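# Untie the cord from a flower bunch

## Task

Get the cord off the flowers entirely, while keeping the stems unbent (no lasting deformation) and the blooms uncrushed.

## Robot and tools

Robot: two arms, left_arm and right_arm, each a six-joint arm with a parallel two-finger gripper and a wrist camera. In the scene frame the origin sits at table height halfway between the nominal bases, +z points up, +x points out over the table, and left_arm is on the +y side. Calibrated bases: left_arm at (+0.005, +0.364, +0.014) m, right_arm at (-0.039, -0.242, +0.045) m, each yawed very slightly. Behind the arms stands a camera mount fixed to the floor. A loose object can sometimes get a brief nudge from outside.

Frames: each arm reports its end_effector_position (metres) and end_effector_quat_wxyz in its own base frame. Fixed cameras and the table use the scene frame. Motion offsets run along the axes of that arm's current Hand target. The gripper's fingers point along its +z, and the fingers close and open along its y. The reported position is the point between the pads, about 1 cm in from the tips. Reported poses may be off by a few cm, and more so at long reach.

execute_actions(actions, cameras): actions is a list of actions. Each action is a list of up to 15 rows, one row per 1/30 s step; if there are fewer rows, the last row is held for the remaining steps. Every row has 14 numbers in [-1, 1]: dx, dy, dz, rx, ry, rz, opening for left_arm, then the same seven for right_arm. dx..rz are an offset, not a pose, measured from the Hand target as it was when that action began; later rows are not chained to earlier ones. Scale: 1.0 equals 0.6 m, or 180 degrees for rx, ry, rz, which together form one rotation vector. Sending the same offset twice moves the arm twice. Opening is absolute: +1 is fully open (0.094 m) and -1 is shut. Zeros for the six pose numbers re-command the current Hand target. A 0 in the opening slot is a real command, so repeat the current opening to keep it. Images come back only if actions is empty or cameras lists them. An empty list also reports the scene number and the task.

move(target, speed, blend, opening_speed, grip_force, blocking, cameras): target is one 14-number row in the same layout and scale, or a list of up to 15 such rows. Every row is an offset from the Hand targets at the start of the move, not from the row before it. The arm follows a straight path there and turns the short way. speed is in m/s, from 0.002 to 2.9, default 0.25; rotations are capped at twice that value in rad/s. You may give one speed per target. blend, in metres, rounds the corners of a multi-row path; 0 stops at each row. opening_speed is the rate of the opening per second on the -1..1 scale, at least 0.2. Use it for gentle closing. grip_force is the force limit per pad in newtons, from 10 to 50. It lasts until changed, and lower values close slowly. blocking=false returns after about 0.5 s while the move keeps running. The whole move is capped at 10 s. Paths do not avoid obstacles or the other arm, and fast moves overshoot and hit harder. Do not route a path near an arm's own base, because that can flip the shoulder.

The result has a 'move:' line. done means within 10 mm and 2 degrees of the target. The other outcomes are off_target, moving, held and fault. limits=paced means the pose was clipped; limits=held means a check withheld steps. Neither done nor off_target tells you whether anything is being touched.

wait(seconds 0-10) lets time pass while the arms hold their commands. stop brakes a running move. zoom_image(camera, region=[x0,y0,x1,y1]) enlarges part of the latest image from that camera. The region is in pixels with the origin at top-left, at most 504x504. Cameras are cam_head_left, cam_head_right, cam_high, cam_low, cam_left_wrist and cam_right_wrist, each 896x504. read_manual gives licence texts only. finished_scene(scene) ends the scene for good. The goal must still hold with the robot off the objects. Scene 1 is practice, so you may skip it.

Control details: each step, commanded orientation is limited to 40 degrees from the measured one. The gripper often stops a few cm short because of friction or load. Another command, even all zeros, asks for the target again; if it still stops short, send the missing distance as an offset. An arm blocked by something keeps pushing until commanded back past its gripper. 'Tool commands' shows the current opening commands.

Gripping: grip_measured uses the opening scale. Below the reading at first contact, pad force grows about 1 N per 0.001, then jumps to the limit around 20 N. Soft things get crushed further with lower commands, so for flowers use a low grip_force and opening_speed. To release, command well above grip_measured. grip_effort_nm is motor effort: negative means closing, it has an offset, and it is not pad force.

Joint torques include gravity and have an offset and noise. Joints 1 to 3 wrap at ±28 N m. Motor heat: MOTOR HOT appears at 75 °C. At 90 °C the arm folds and idles; at 100 °C it goes limp. Avoid long stretched holds and pushing against things.

Avoid dropping anything, releasing moving parts, slamming, hitting or pushing hard, and letting the arms or grippers press on each other, which can fail the scene. Do not close a gripper on the other arm's fingers. Keep the wrist camera cable clear, since its contact counts as the hand touching. Anything off the table fails the task.

Each tool is called after "Request:" as name([rows], argument=value, ...), one row to a line, values as JSON.

## Session

Request:
execute_actions(actions=[])

Scene clock: 0.00 s.
left_arm: end_effector_position=(+0.3897, +0.0398, +0.0920) grip_measured=+1.000 grip_effort_nm=n/a end_effector_quat_wxyz=(+0.574, -0.086, +0.812, +0.063) | right_arm: end_effector_position=(+0.3879, -0.0586, +0.0967) grip_measured=+1.000 grip_effort_nm=n/a end_effector_quat_wxyz=(+0.589, +0.144, +0.790, -0.086)
Joint positions: left_arm=[0.013 1.543 0.343 0.855 -0.189 -0.064 0.094] | right_arm=[-0.019 1.574 0.335 0.929 0.293 0.127 0.094]
Joint velocities: within noise
Joint torques (N m): no reading
Heat: left arm: 29 °C; right arm: 27 °C.
Hand target: left_arm +0.3939, +0.0413, +0.1035; +0.587, -0.090, +0.802, +0.063 | right_arm +0.3920, -0.0580, +0.1061; +0.600, +0.146, +0.783, -0.082
Tool commands: left_gripper/opening=+1.0 right_gripper/opening=+1.0

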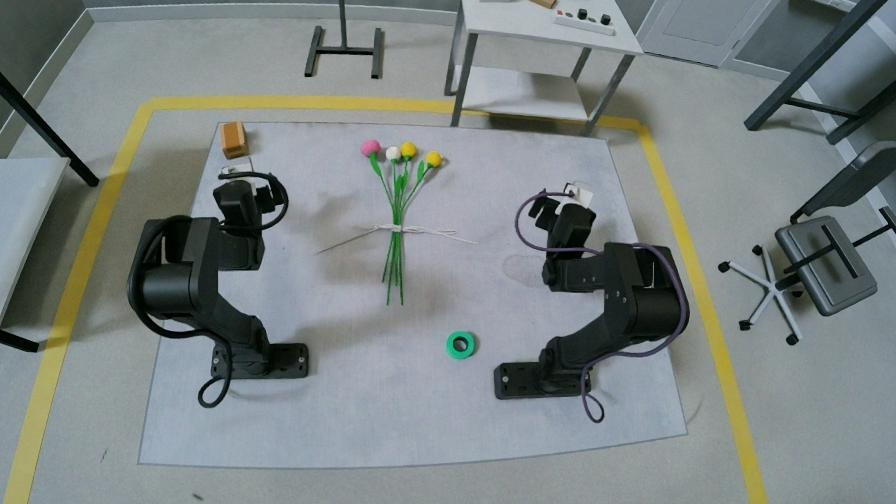

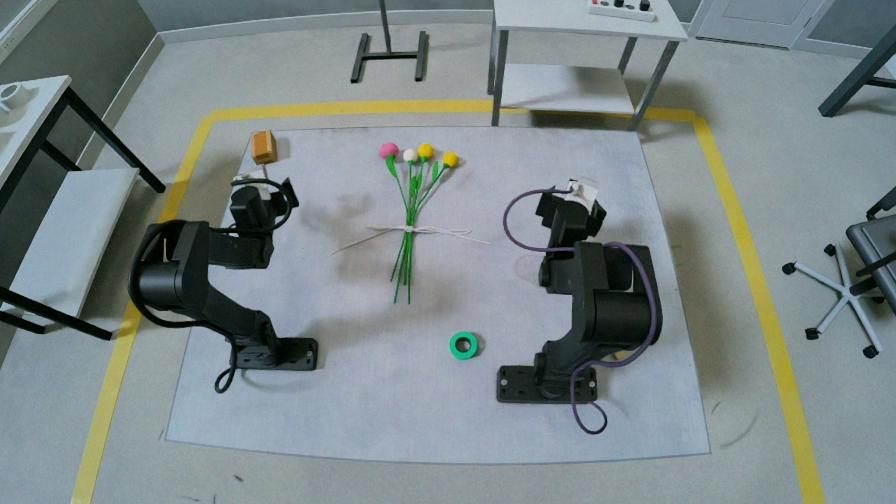

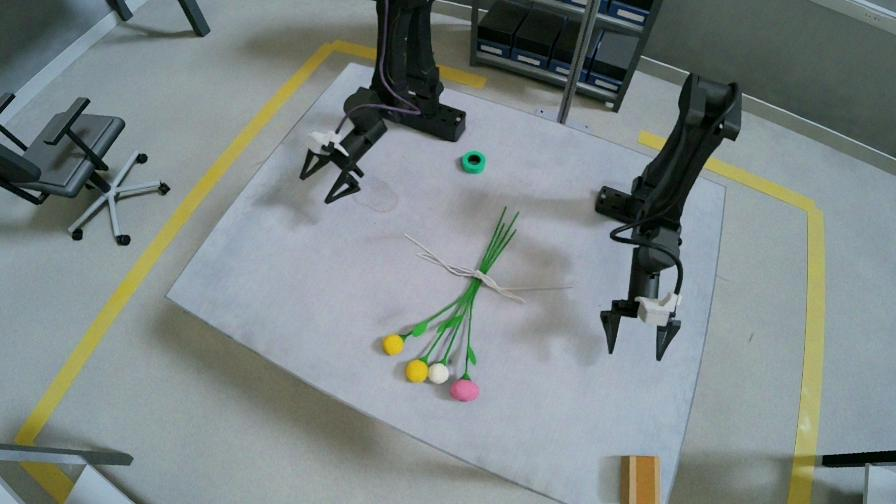

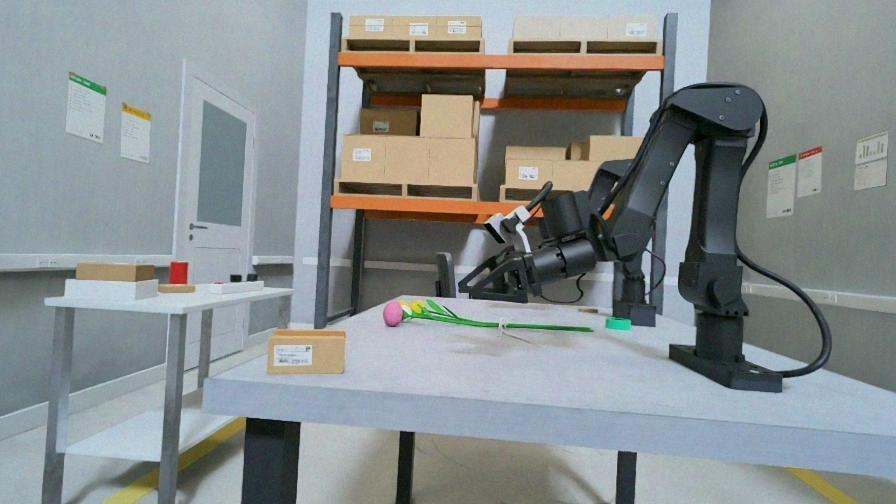

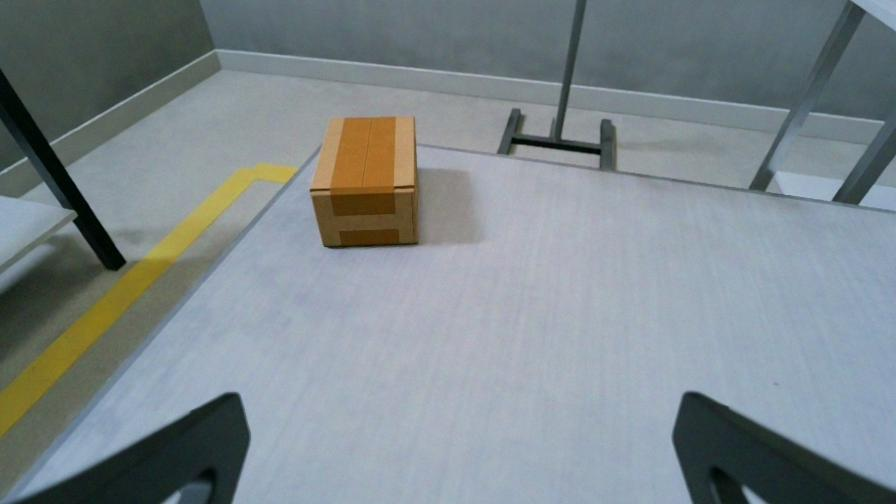

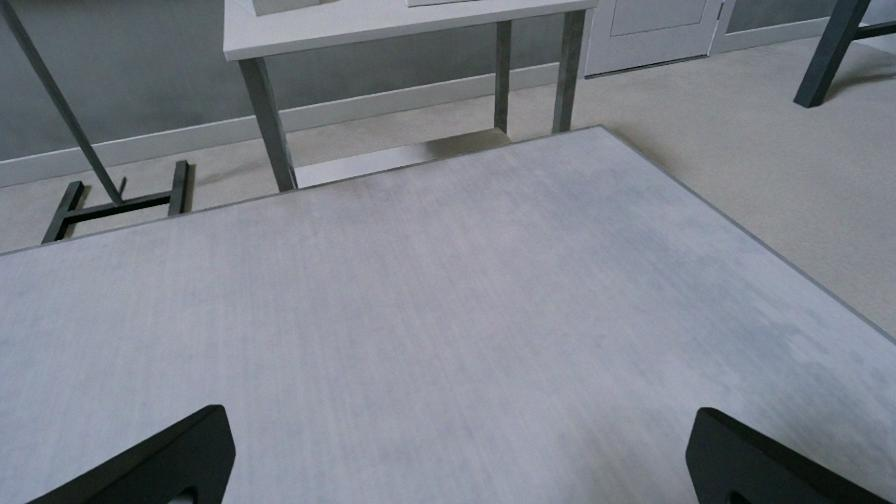

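Request:
zoom_image(camera="cam_head_left", region=[310, 200, 490, 270])

Request:
zoom_image(camera="cam_high", region=[380, 200, 590, 320])

Request:
zoom_image(camera="cam_low", region=[370, 280, 650, 390])

Request:
zoom_image(camera="cam_head_left", region=[370, 200, 430, 250])

Scaled by 2.800 from the camera's 896x504 image, which has a finer 1280x720 frame.

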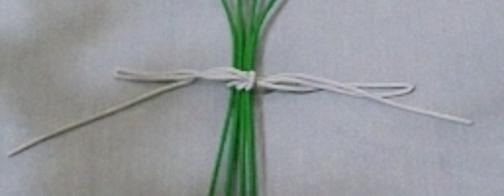

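Scaled by 2.400 from the camera's 896x504 image, which has a finer 1280x720 frame.

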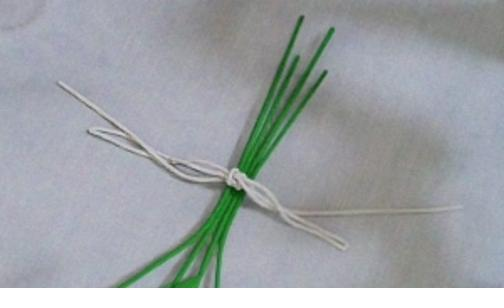

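Scaled by 1.800 from the camera's 896x504 image, which has a finer 1280x720 frame.

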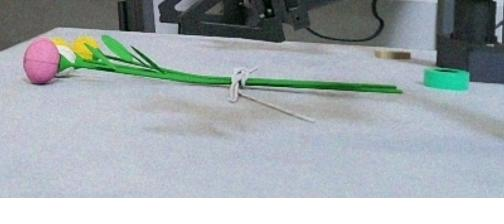

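Scaled by 8.400 from the camera's 896x504 image, which has a finer 1280x720 frame.

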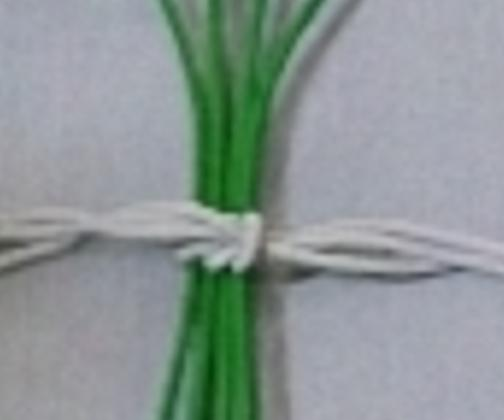

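Request:
move(target=[-0.069,-0.149,-0.238,-0.337,0.2946,-0.459,1,-0.031,0.2265,-0.155,0.2916,0.3327,0.3618,1], speed=0.4, cameras=["all"])

Scene clock: 8.07 s.
left_arm: end_effector_position=(+0.2927, -0.0720, +0.1794) grip_measured=+1.000 grip_effort_nm=0.00 end_effector_quat_wxyz=(+0.015, +0.797, -0.604, +0.012) | right_arm: end_effector_position=(+0.3515, +0.0959, +0.1478) grip_measured=+1.000 grip_effort_nm=0.01 end_effector_quat_wxyz=(+0.000, +0.747, +0.665, -0.006)
Joint positions: left_arm=[-0.222 1.692 1.648 -1.518 0.038 -2.066 0.094] | right_arm=[0.266 1.949 1.846 -1.479 0.005 1.953 0.094]
Joint torques (N m): left_arm=[0.38 -5.7 9.33 -0.15 0.06 -0.12] | right_arm=[-0.4 -7.46 7.6 -0.11 -0.11 0.17]
Heat: left arm: 30 °C; right arm: 27 °C.
Hand target: left_arm +0.2928, -0.0726, +0.1867; +0.000, +0.819, -0.574, +0.001 | right_arm +0.3558, +0.0960, +0.1552; +0.000, +0.755, +0.656, +0.000
Off the commanded pose: left_arm 0.007 m, 5 deg | right_arm 0.008 m, 2 deg.
joint sent to its limit (left arm) — joint 6 (wrist roll), lower limit. The joint targets are off in position and orientation.
move: off_target (left_arm)

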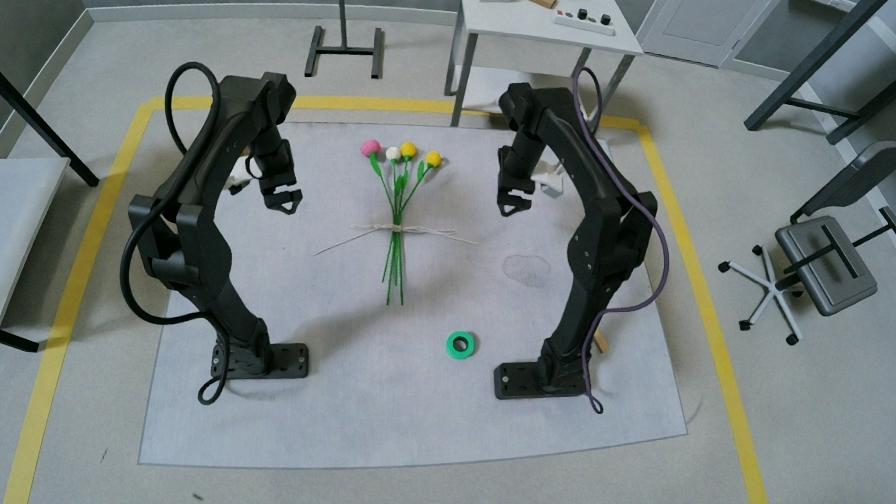

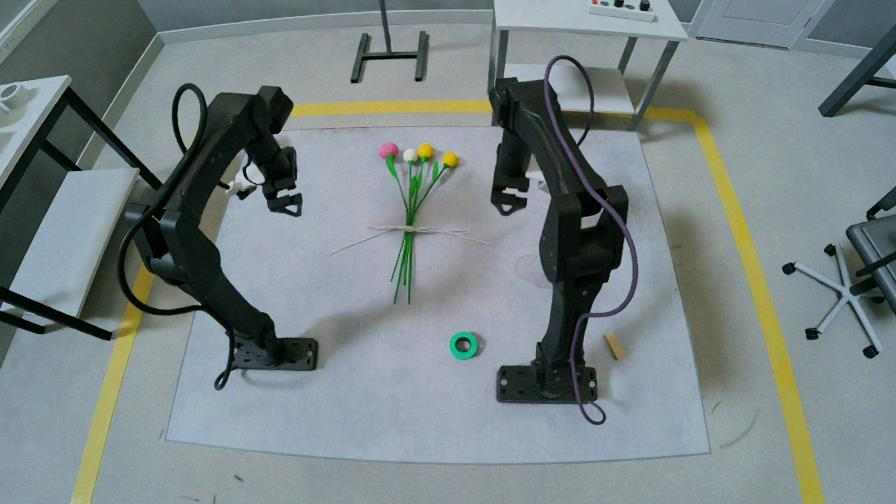

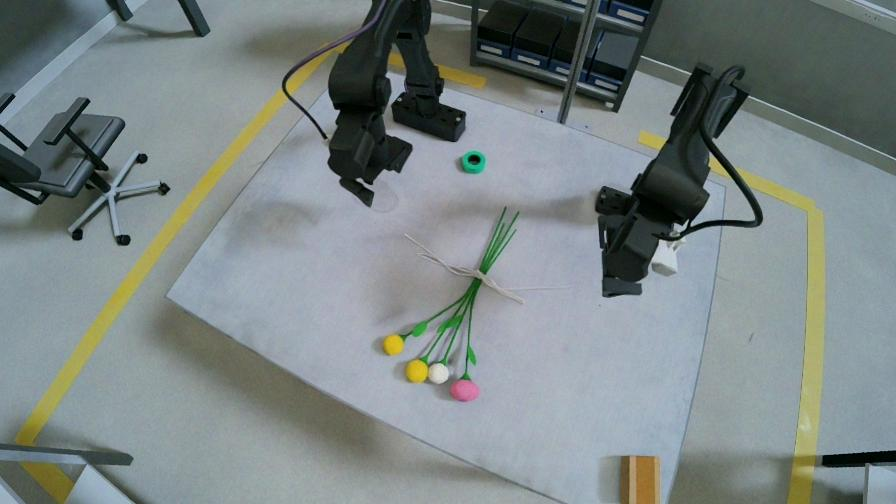

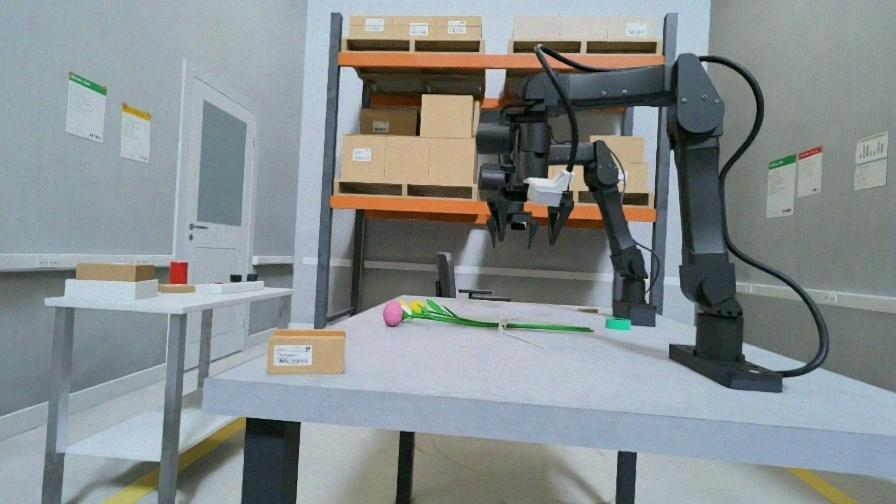

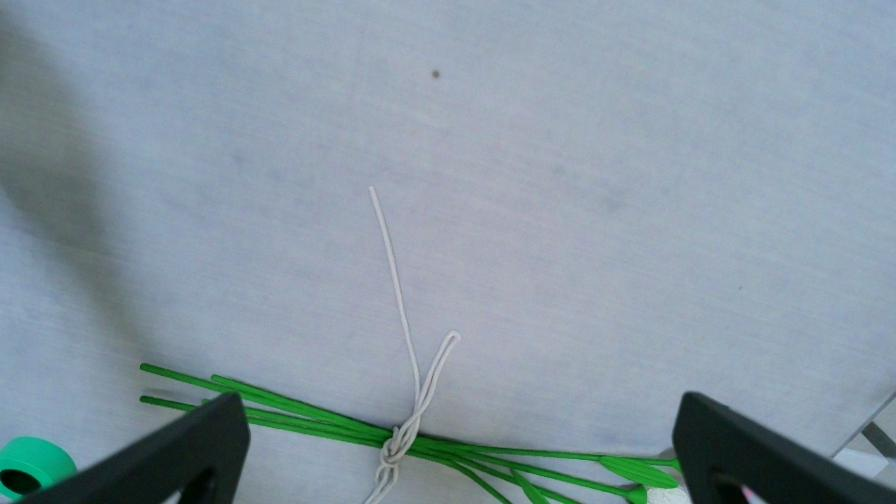

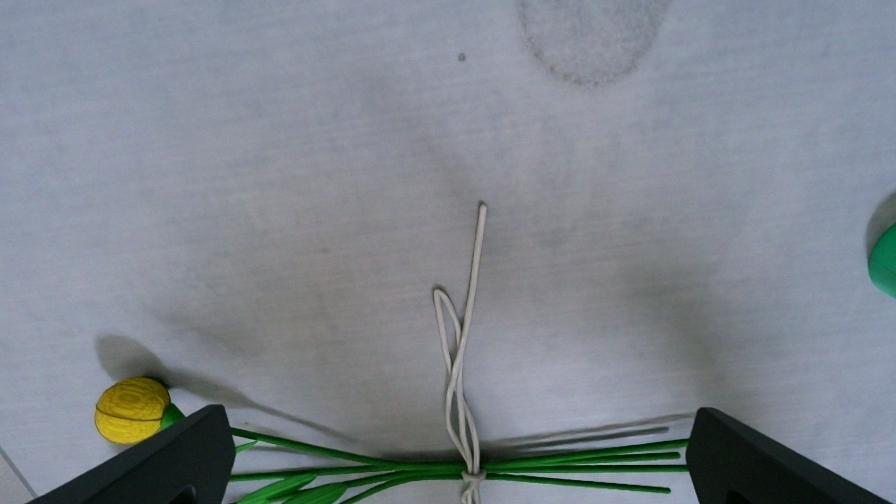

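Request:
move(target=[0.064,0.078,0.257,0,0,0.089,1,0.074,-0.036,0.255,0,0,-0.014,1], cameras=["cam_left_wrist","cam_right_wrist","cam_low"])

Scene clock: 13.17 s.
left_arm: end_effector_position=(+0.2581, -0.1282, +0.0379) grip_measured=+1.000 grip_effort_nm=0.00 end_effector_quat_wxyz=(+0.014, +0.724, -0.690, +0.002) | right_arm: end_effector_position=(+0.3399, +0.1445, +0.0045) grip_measured=+1.000 grip_effort_nm=0.02 end_effector_quat_wxyz=(-0.001, +0.732, +0.681, -0.003)
Joint positions: left_arm=[-0.448 1.703 1.09 -0.963 0.027 -2.066 0.094] | right_arm=[0.4 2.038 1.394 -0.932 0 2.043 0.094]
Joint torques (N m): left_arm=[-0.31 -5.71 3.84 0.43 -0.15 -0.11] | right_arm=[0.03 -8.84 3.3 0.23 -0.05 0.15]
Heat: left arm: 30 °C; right arm: 27 °C.
Hand target: left_arm +0.2621, -0.1247, +0.0324; +0.000, +0.731, -0.682, +0.000 | right_arm +0.3406, +0.1430, +0.0022; +0.000, +0.740, +0.672, +0.000
Off the commanded pose: left_arm 0.008 m, 2 deg | right_arm 0.003 m, 1 deg.
joint sent to its limit (left arm) — joint 6 (wrist roll), lower limit. The joint targets are off in position, not in orientation.
move: done
Images, in order (width x height): cam_low 896x504, cam_left_wrist 896x504, cam_right_wrist 896x504.

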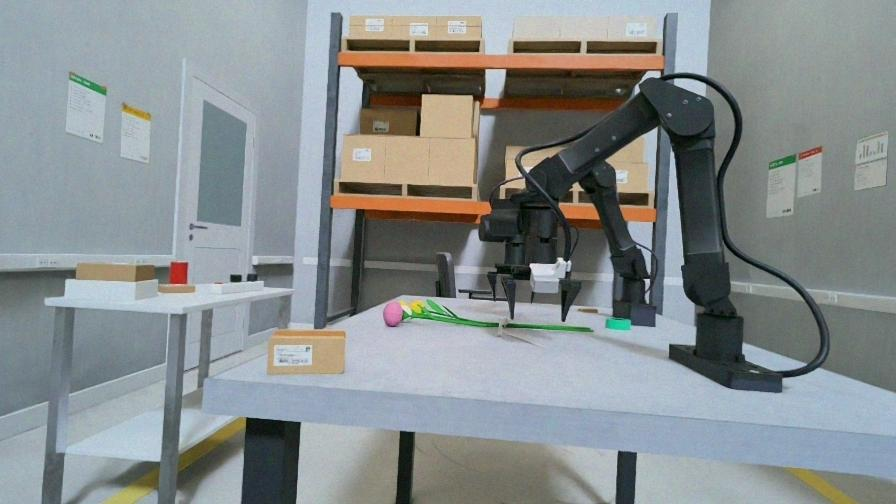

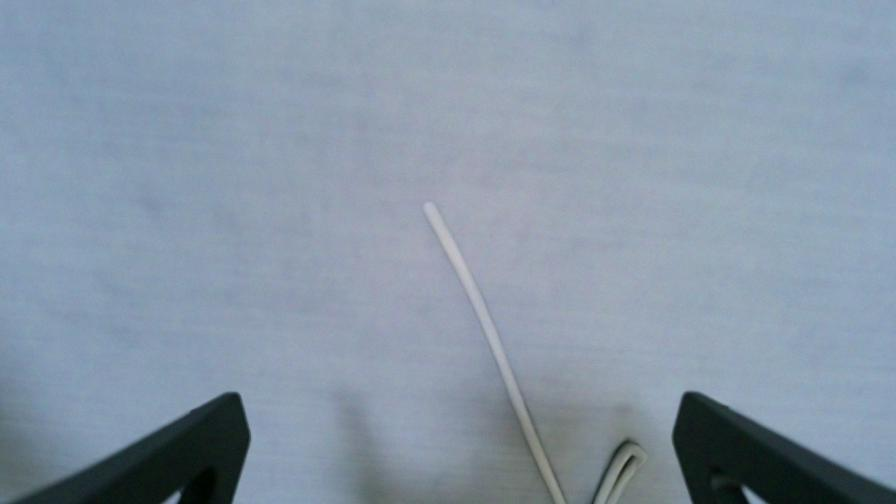

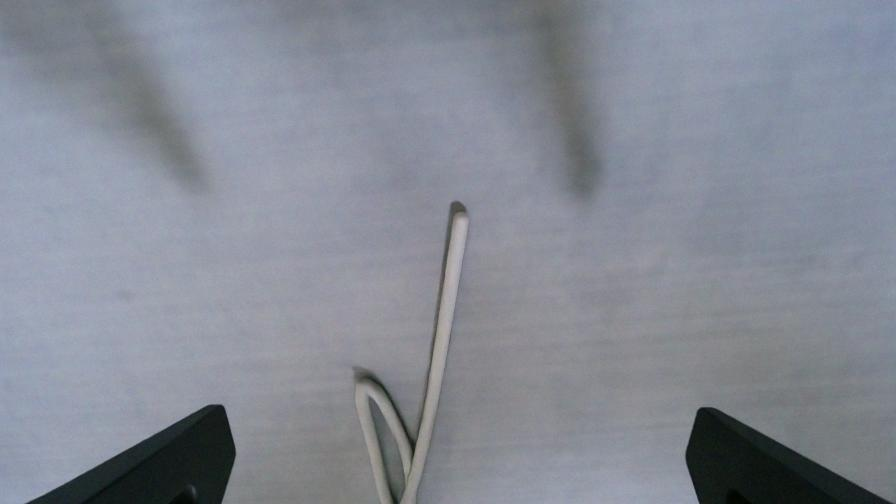

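Request:
move(target=[-0.008,-0.022,0.053,0,0,0,0.4,-0.008,0,0.05,0,0,0,0.4], speed=0.15, cameras=["cam_left_wrist","cam_right_wrist","cam_low"])

Request:
zoom_image(camera="cam_low", region=[450, 250, 630, 360])

Scene clock: 15.43 s.
left_arm: end_effector_position=(+0.2705, -0.1216, +0.0055) grip_measured=+0.403 grip_effort_nm=-0.15 end_effector_quat_wxyz=(+0.012, +0.731, -0.682, -0.001) | right_arm: end_effector_position=(+0.3398, +0.1414, -0.0233) grip_measured=+0.402 grip_effort_nm=-0.06 end_effector_quat_wxyz=(+0.000, +0.735, +0.678, +0.000)
Joint positions: left_arm=[-0.412 1.79 1.053 -0.843 0.022 -2.052 0.066] | right_arm=[0.392 2.075 1.328 -0.823 0 2.043 0.066]
Joint torques (N m): left_arm=[0.5 -6.19 3.77 0.43 -0.14 0.02] | right_arm=[-0.53 -8.34 2.95 0.24 -0.07 0.03]
Heat: left arm: 30 °C; right arm: 27 °C.
Hand target: left_arm +0.2749, -0.1190, +0.0007; +0.000, +0.731, -0.682, +0.000 | right_arm +0.3401, +0.1382, -0.0278; +0.000, +0.740, +0.672, +0.000
Off the commanded pose: left_arm 0.007 m, 1 deg | right_arm 0.006 m, 1 deg.
move: done
Images, in order (width x height): cam_low 896x504, cam_left_wrist 896x504, cam_right_wrist 896x504.

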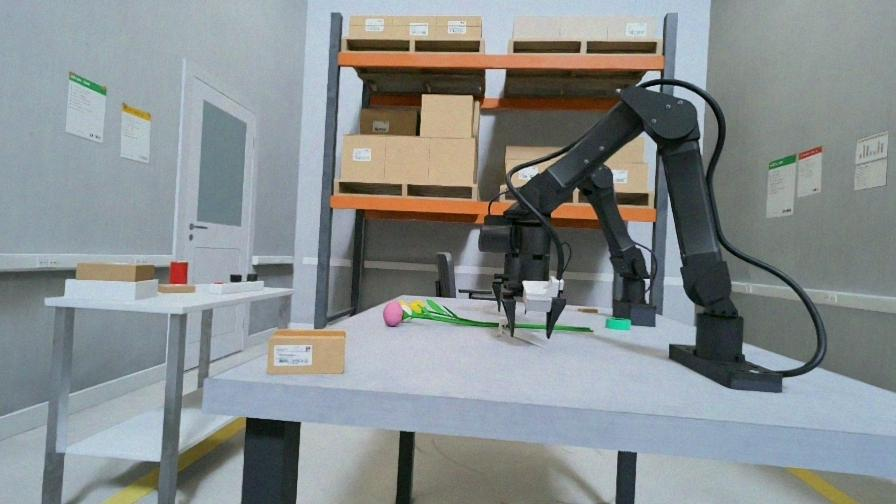

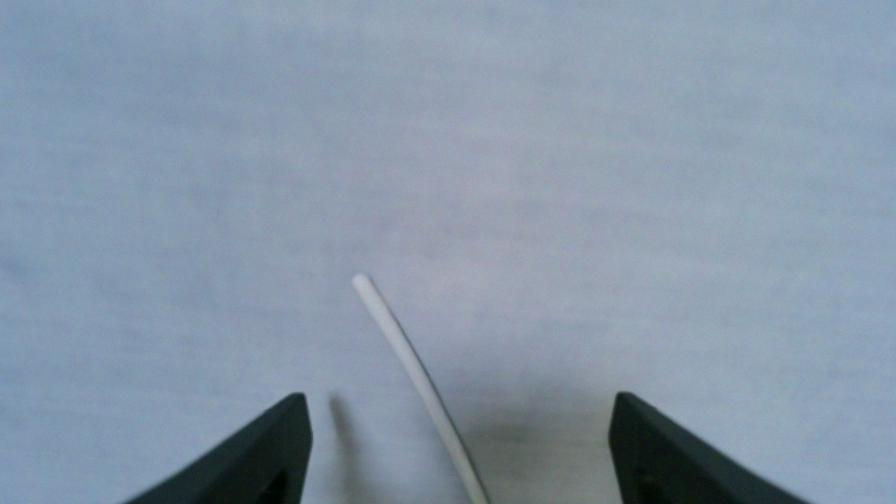

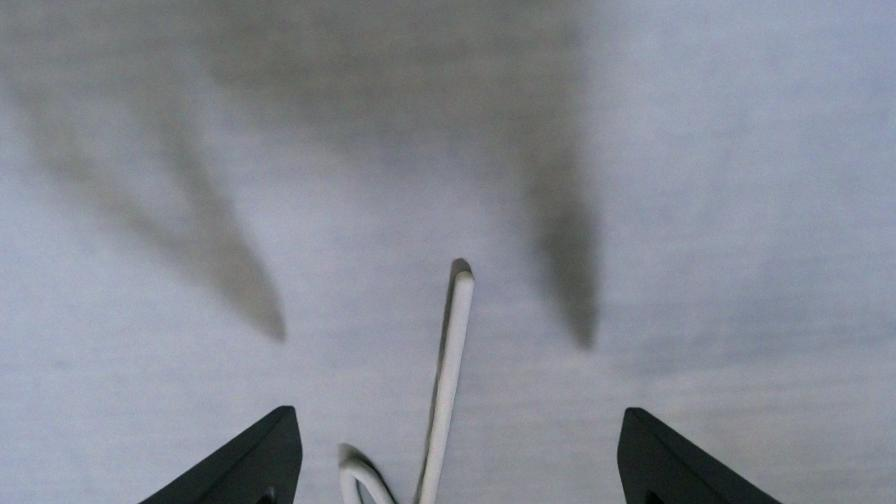

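Scaled by 2.800 from the camera's 896x504 image, which has a finer 1280x720 frame.

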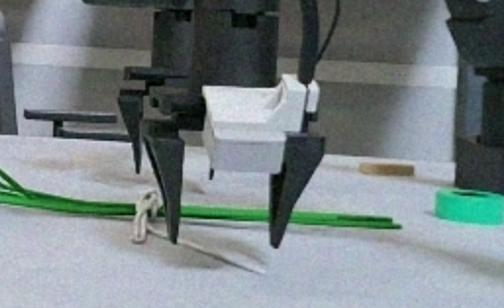

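Request:
move(target=[0,0.012,0.0152,0,0,0,0.3,-0.005,0,0.019,0,0,0,0.3], speed=0.06, cameras=["cam_left_wrist","cam_right_wrist","cam_low"])

Request:
zoom_image(camera="cam_low", region=[450, 270, 630, 360])

Scene clock: 17.23 s.
left_arm: end_effector_position=(+0.2654, -0.1194, -0.0042) grip_measured=+0.303 grip_effort_nm=-0.15 end_effector_quat_wxyz=(+0.012, +0.731, -0.682, -0.001) | right_arm: end_effector_position=(+0.3404, +0.1392, -0.0332) grip_measured=+0.302 grip_effort_nm=-0.07 end_effector_quat_wxyz=(+0.001, +0.737, +0.676, +0.002)
Joint positions: left_arm=[-0.412 1.79 1.008 -0.799 0.022 -2.052 0.061] | right_arm=[0.386 2.089 1.305 -0.781 0 2.043 0.061]
Joint torques (N m): left_arm=[-0.34 -6.28 3.59 0.43 -0.14 -0.11] | right_arm=[-0.49 -8.09 2.91 0.27 -0.06 -0.04]
Heat: left arm: 30 °C; right arm: 27 °C.
Hand target: left_arm +0.2678, -0.1195, -0.0085; +0.000, +0.731, -0.682, +0.000 | right_arm +0.3398, +0.1352, -0.0392; +0.000, +0.740, +0.672, +0.000
Off the commanded pose: left_arm 0.005 m, 1 deg | right_arm 0.007 m, 1 deg.
move: done
Images, in order (width x height): cam_low 896x504, cam_left_wrist 896x504, cam_right_wrist 896x504.

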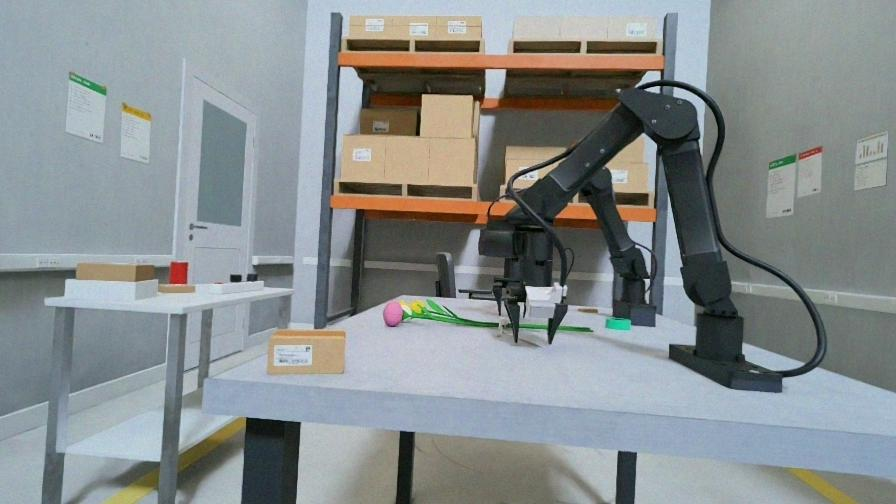

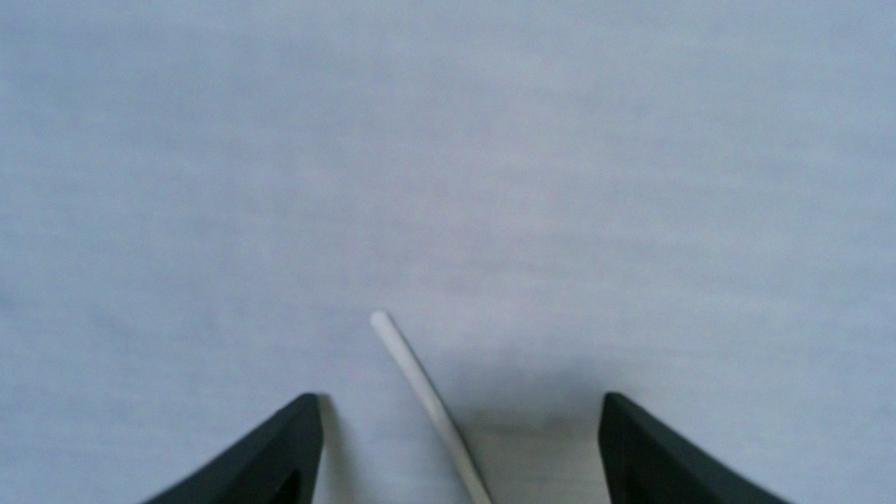

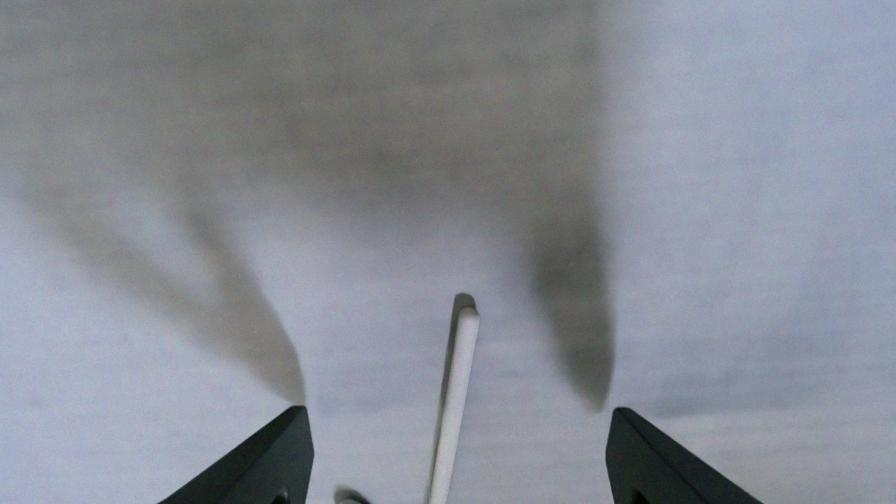

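Scaled by 2.800 from the camera's 896x504 image, which has a finer 1280x720 frame.

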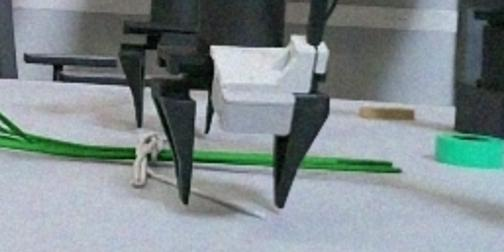

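Request:
move(target=[0,0,0.002,0,0,0,-1,0,0,0.002,0,0,0,-1], opening_speed=1.0, cameras=["cam_left_wrist","cam_right_wrist","cam_low"])

Scene clock: 19.50 s.
left_arm: end_effector_position=(+0.2665, -0.1199, -0.0043) grip_measured=-0.991 grip_effort_nm=-0.48 end_effector_quat_wxyz=(+0.011, +0.731, -0.682, +0.001) | right_arm: end_effector_position=(+0.3411, +0.1395, -0.0332) grip_measured=-0.987 grip_effort_nm=-0.67 end_effector_quat_wxyz=(+0.002, +0.736, +0.676, +0.004)
Joint positions: left_arm=[-0.412 1.79 1.008 -0.794 0.022 -2.052 0] | right_arm=[0.386 2.089 1.305 -0.778 0 2.041 0.001]
Joint torques (N m): left_arm=[-0.38 -6.11 3.37 0.46 -0.15 -0.11] | right_arm=[-0.57 -7.91 2.71 0.26 -0.06 -0.03]
Heat: left arm: 30 °C; right arm: 27 °C.
Hand target: left_arm +0.2678, -0.1195, -0.0097; +0.000, +0.731, -0.682, +0.000 | right_arm +0.3398, +0.1352, -0.0404; +0.000, +0.740, +0.672, +0.000
Off the commanded pose: left_arm 0.006 m, 1 deg | right_arm 0.009 m, 1 deg.
move: done
Images, in order (width x height): cam_low 896x504, cam_left_wrist 896x504, cam_right_wrist 896x504.

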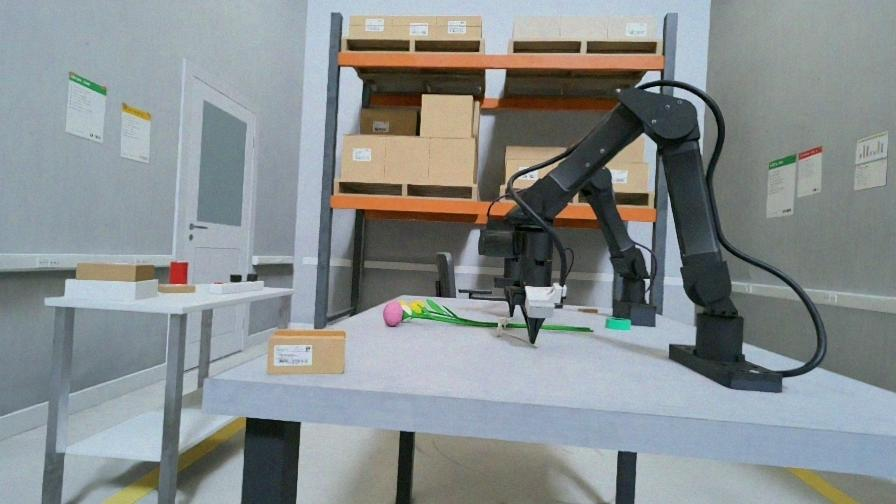

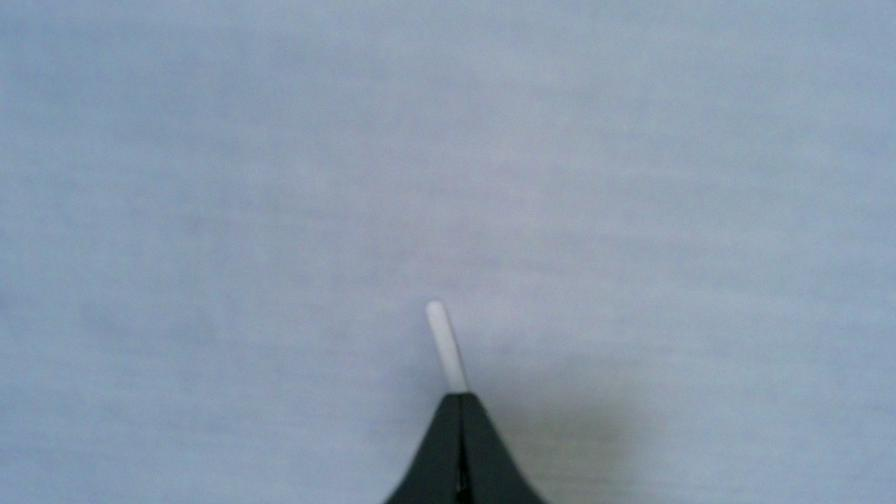

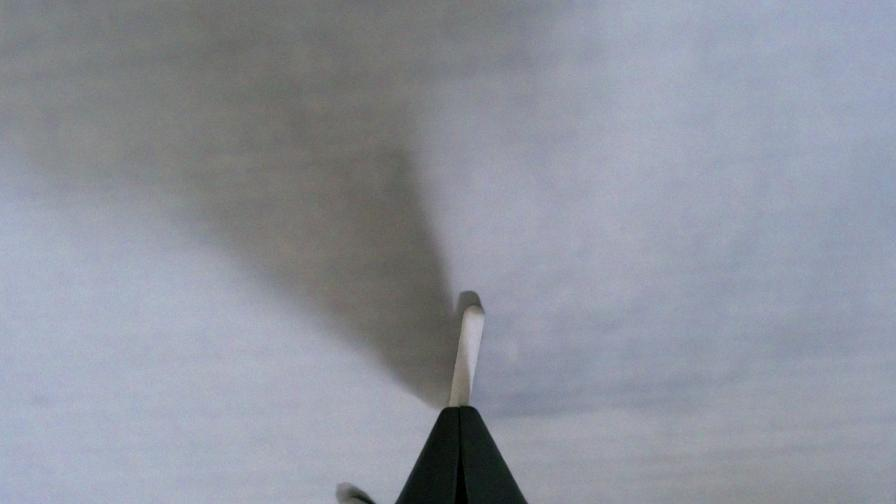

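Request:
move(target=[-0.015,0,-0.03,0,0,0,-1,-0.015,0,-0.03,0,0,0,-1], speed=0.06, cameras=["cam_left_wrist","cam_right_wrist","cam_high","cam_low"])

Request:
zoom_image(camera="cam_low", region=[450, 270, 630, 360])

Scene clock: 21.30 s.
left_arm: end_effector_position=(+0.2661, -0.1187, -0.0043) grip_measured=-0.991 grip_effort_nm=-0.48 end_effector_quat_wxyz=(+0.012, +0.727, -0.687, +0.000) | right_arm: end_effector_position=(+0.3409, +0.1274, -0.0331) grip_measured=-0.987 grip_effort_nm=-0.67 end_effector_quat_wxyz=(-0.002, +0.740, +0.673, -0.005)
Joint positions: left_arm=[-0.409 1.79 1.008 -0.797 0.022 -2.037 0] | right_arm=[0.355 2.089 1.305 -0.797 0 2.02 0.001]
Joint torques (N m): left_arm=[0.61 -9.76 5.12 -0.17 -0.13 0.02] | right_arm=[-0.47 -11.74 3.22 -0.09 -0.05 -0.05]
Heat: left arm: 30 °C; right arm: 26 °C.
Hand target: left_arm +0.2671, -0.1105, +0.0083; +0.000, +0.731, -0.682, +0.000 | right_arm +0.3389, +0.1263, -0.0224; +0.000, +0.740, +0.672, +0.000
Off the commanded pose: left_arm 0.015 m, 2 deg | right_arm 0.011 m, 1 deg.
move: off_target (left_arm, right_arm)
Images, in order (width x height): cam_high 896x504, cam_low 896x504, cam_left_wrist 896x504, cam_right_wrist 896x504.

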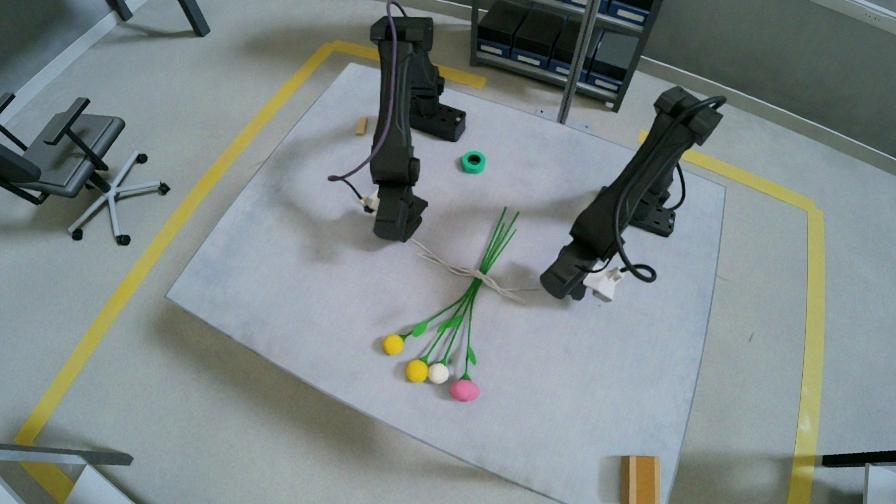

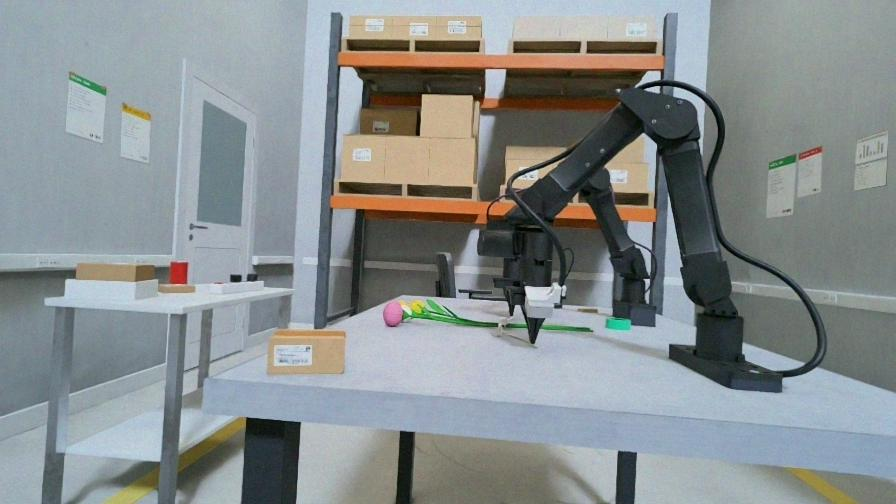

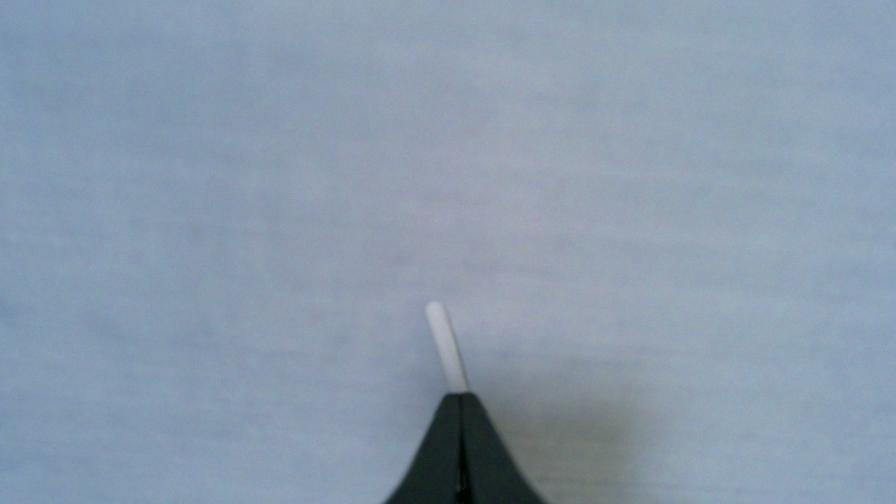

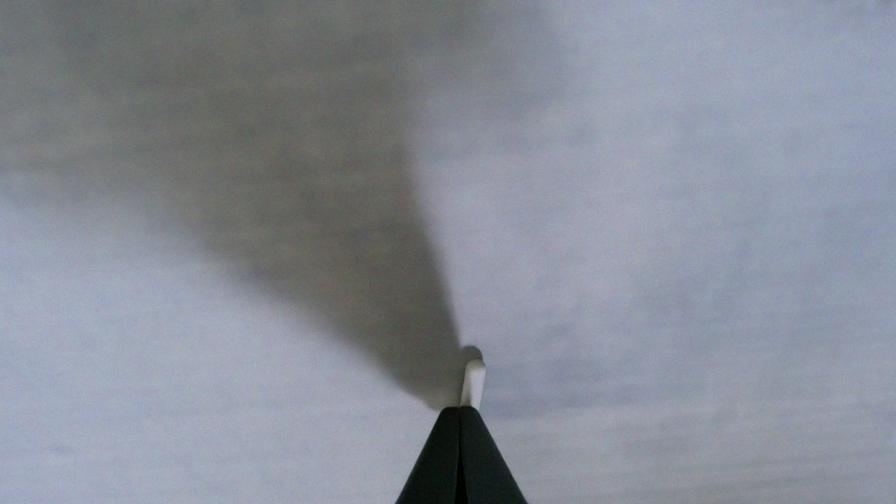

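Scaled by 2.800 from the camera's 896x504 image, which has a finer 1280x720 frame.

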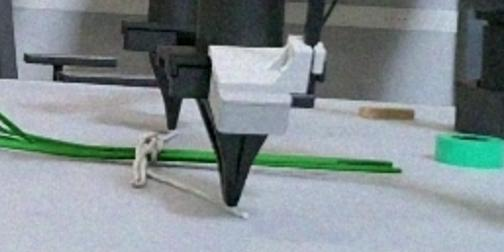

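Request:
move(target=[-0.015,0,-0.03,0,0,0,-1,0.022,0,-0.02,0,0,0,0], speed=0.06, cameras=["cam_left_wrist","cam_right_wrist"])

Scene clock: 23.17 s.
left_arm: end_effector_position=(+0.2576, -0.1053, +0.0084) grip_measured=-0.991 grip_effort_nm=-0.48 end_effector_quat_wxyz=(+0.017, +0.728, -0.685, -0.012) | right_arm: end_effector_position=(+0.3243, +0.1339, -0.0327) grip_measured=-0.002 grip_effort_nm=0.10 end_effector_quat_wxyz=(-0.011, +0.733, +0.680, -0.029)
Joint positions: left_arm=[-0.377 1.744 1.008 -0.871 0.022 -2.009 0] | right_arm=[0.389 2.089 1.305 -0.849 0 2.034 0.047]
Joint torques (N m): left_arm=[0.54 -9.47 7.62 -0.22 -0.15 0.03] | right_arm=[0.29 -12.11 6.99 -0.17 -0.07 0.15]
Heat: left arm: 30 °C; right arm: 26 °C.
Hand target: left_arm +0.2665, -0.1015, +0.0263; +0.000, +0.731, -0.682, +0.000 | right_arm +0.3402, +0.1394, -0.0104; +0.000, +0.740, +0.672, +0.000
Off the commanded pose: left_arm 0.020 m, 2 deg | right_arm 0.028 m, 4 deg.
move: off_target (left_arm, right_arm)
Images, in order (width x height): cam_left_wrist 896x504, cam_right_wrist 896x504.

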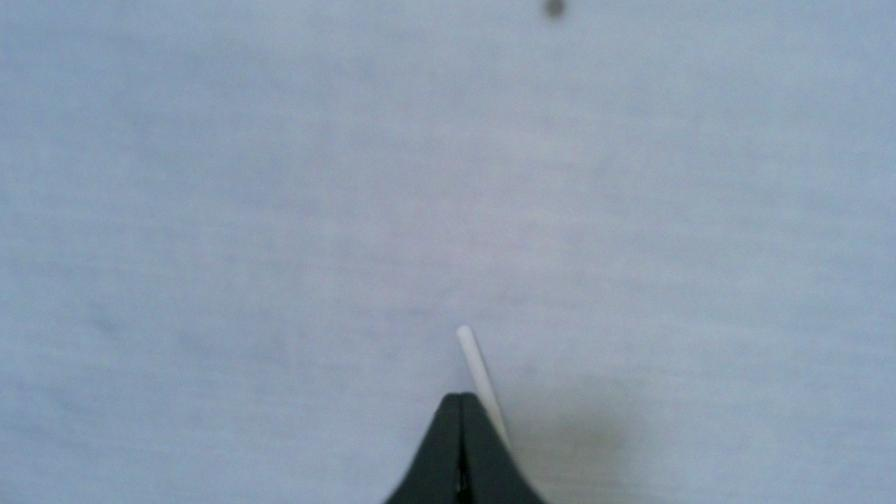

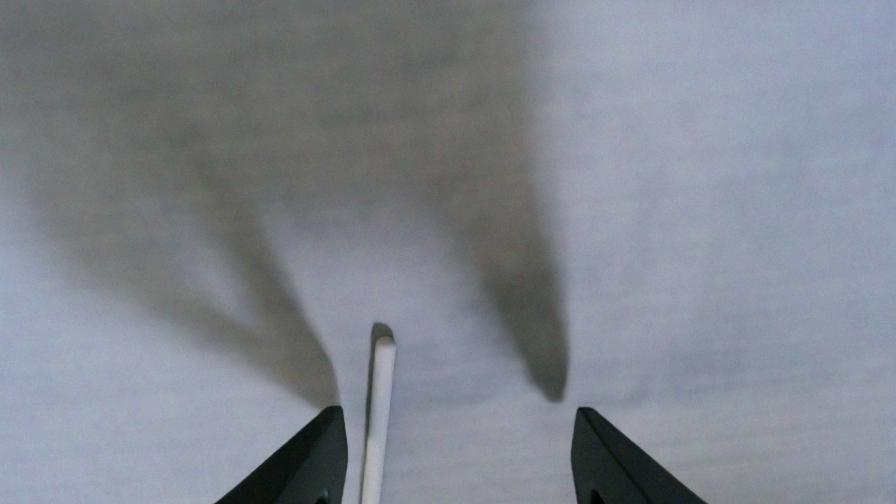

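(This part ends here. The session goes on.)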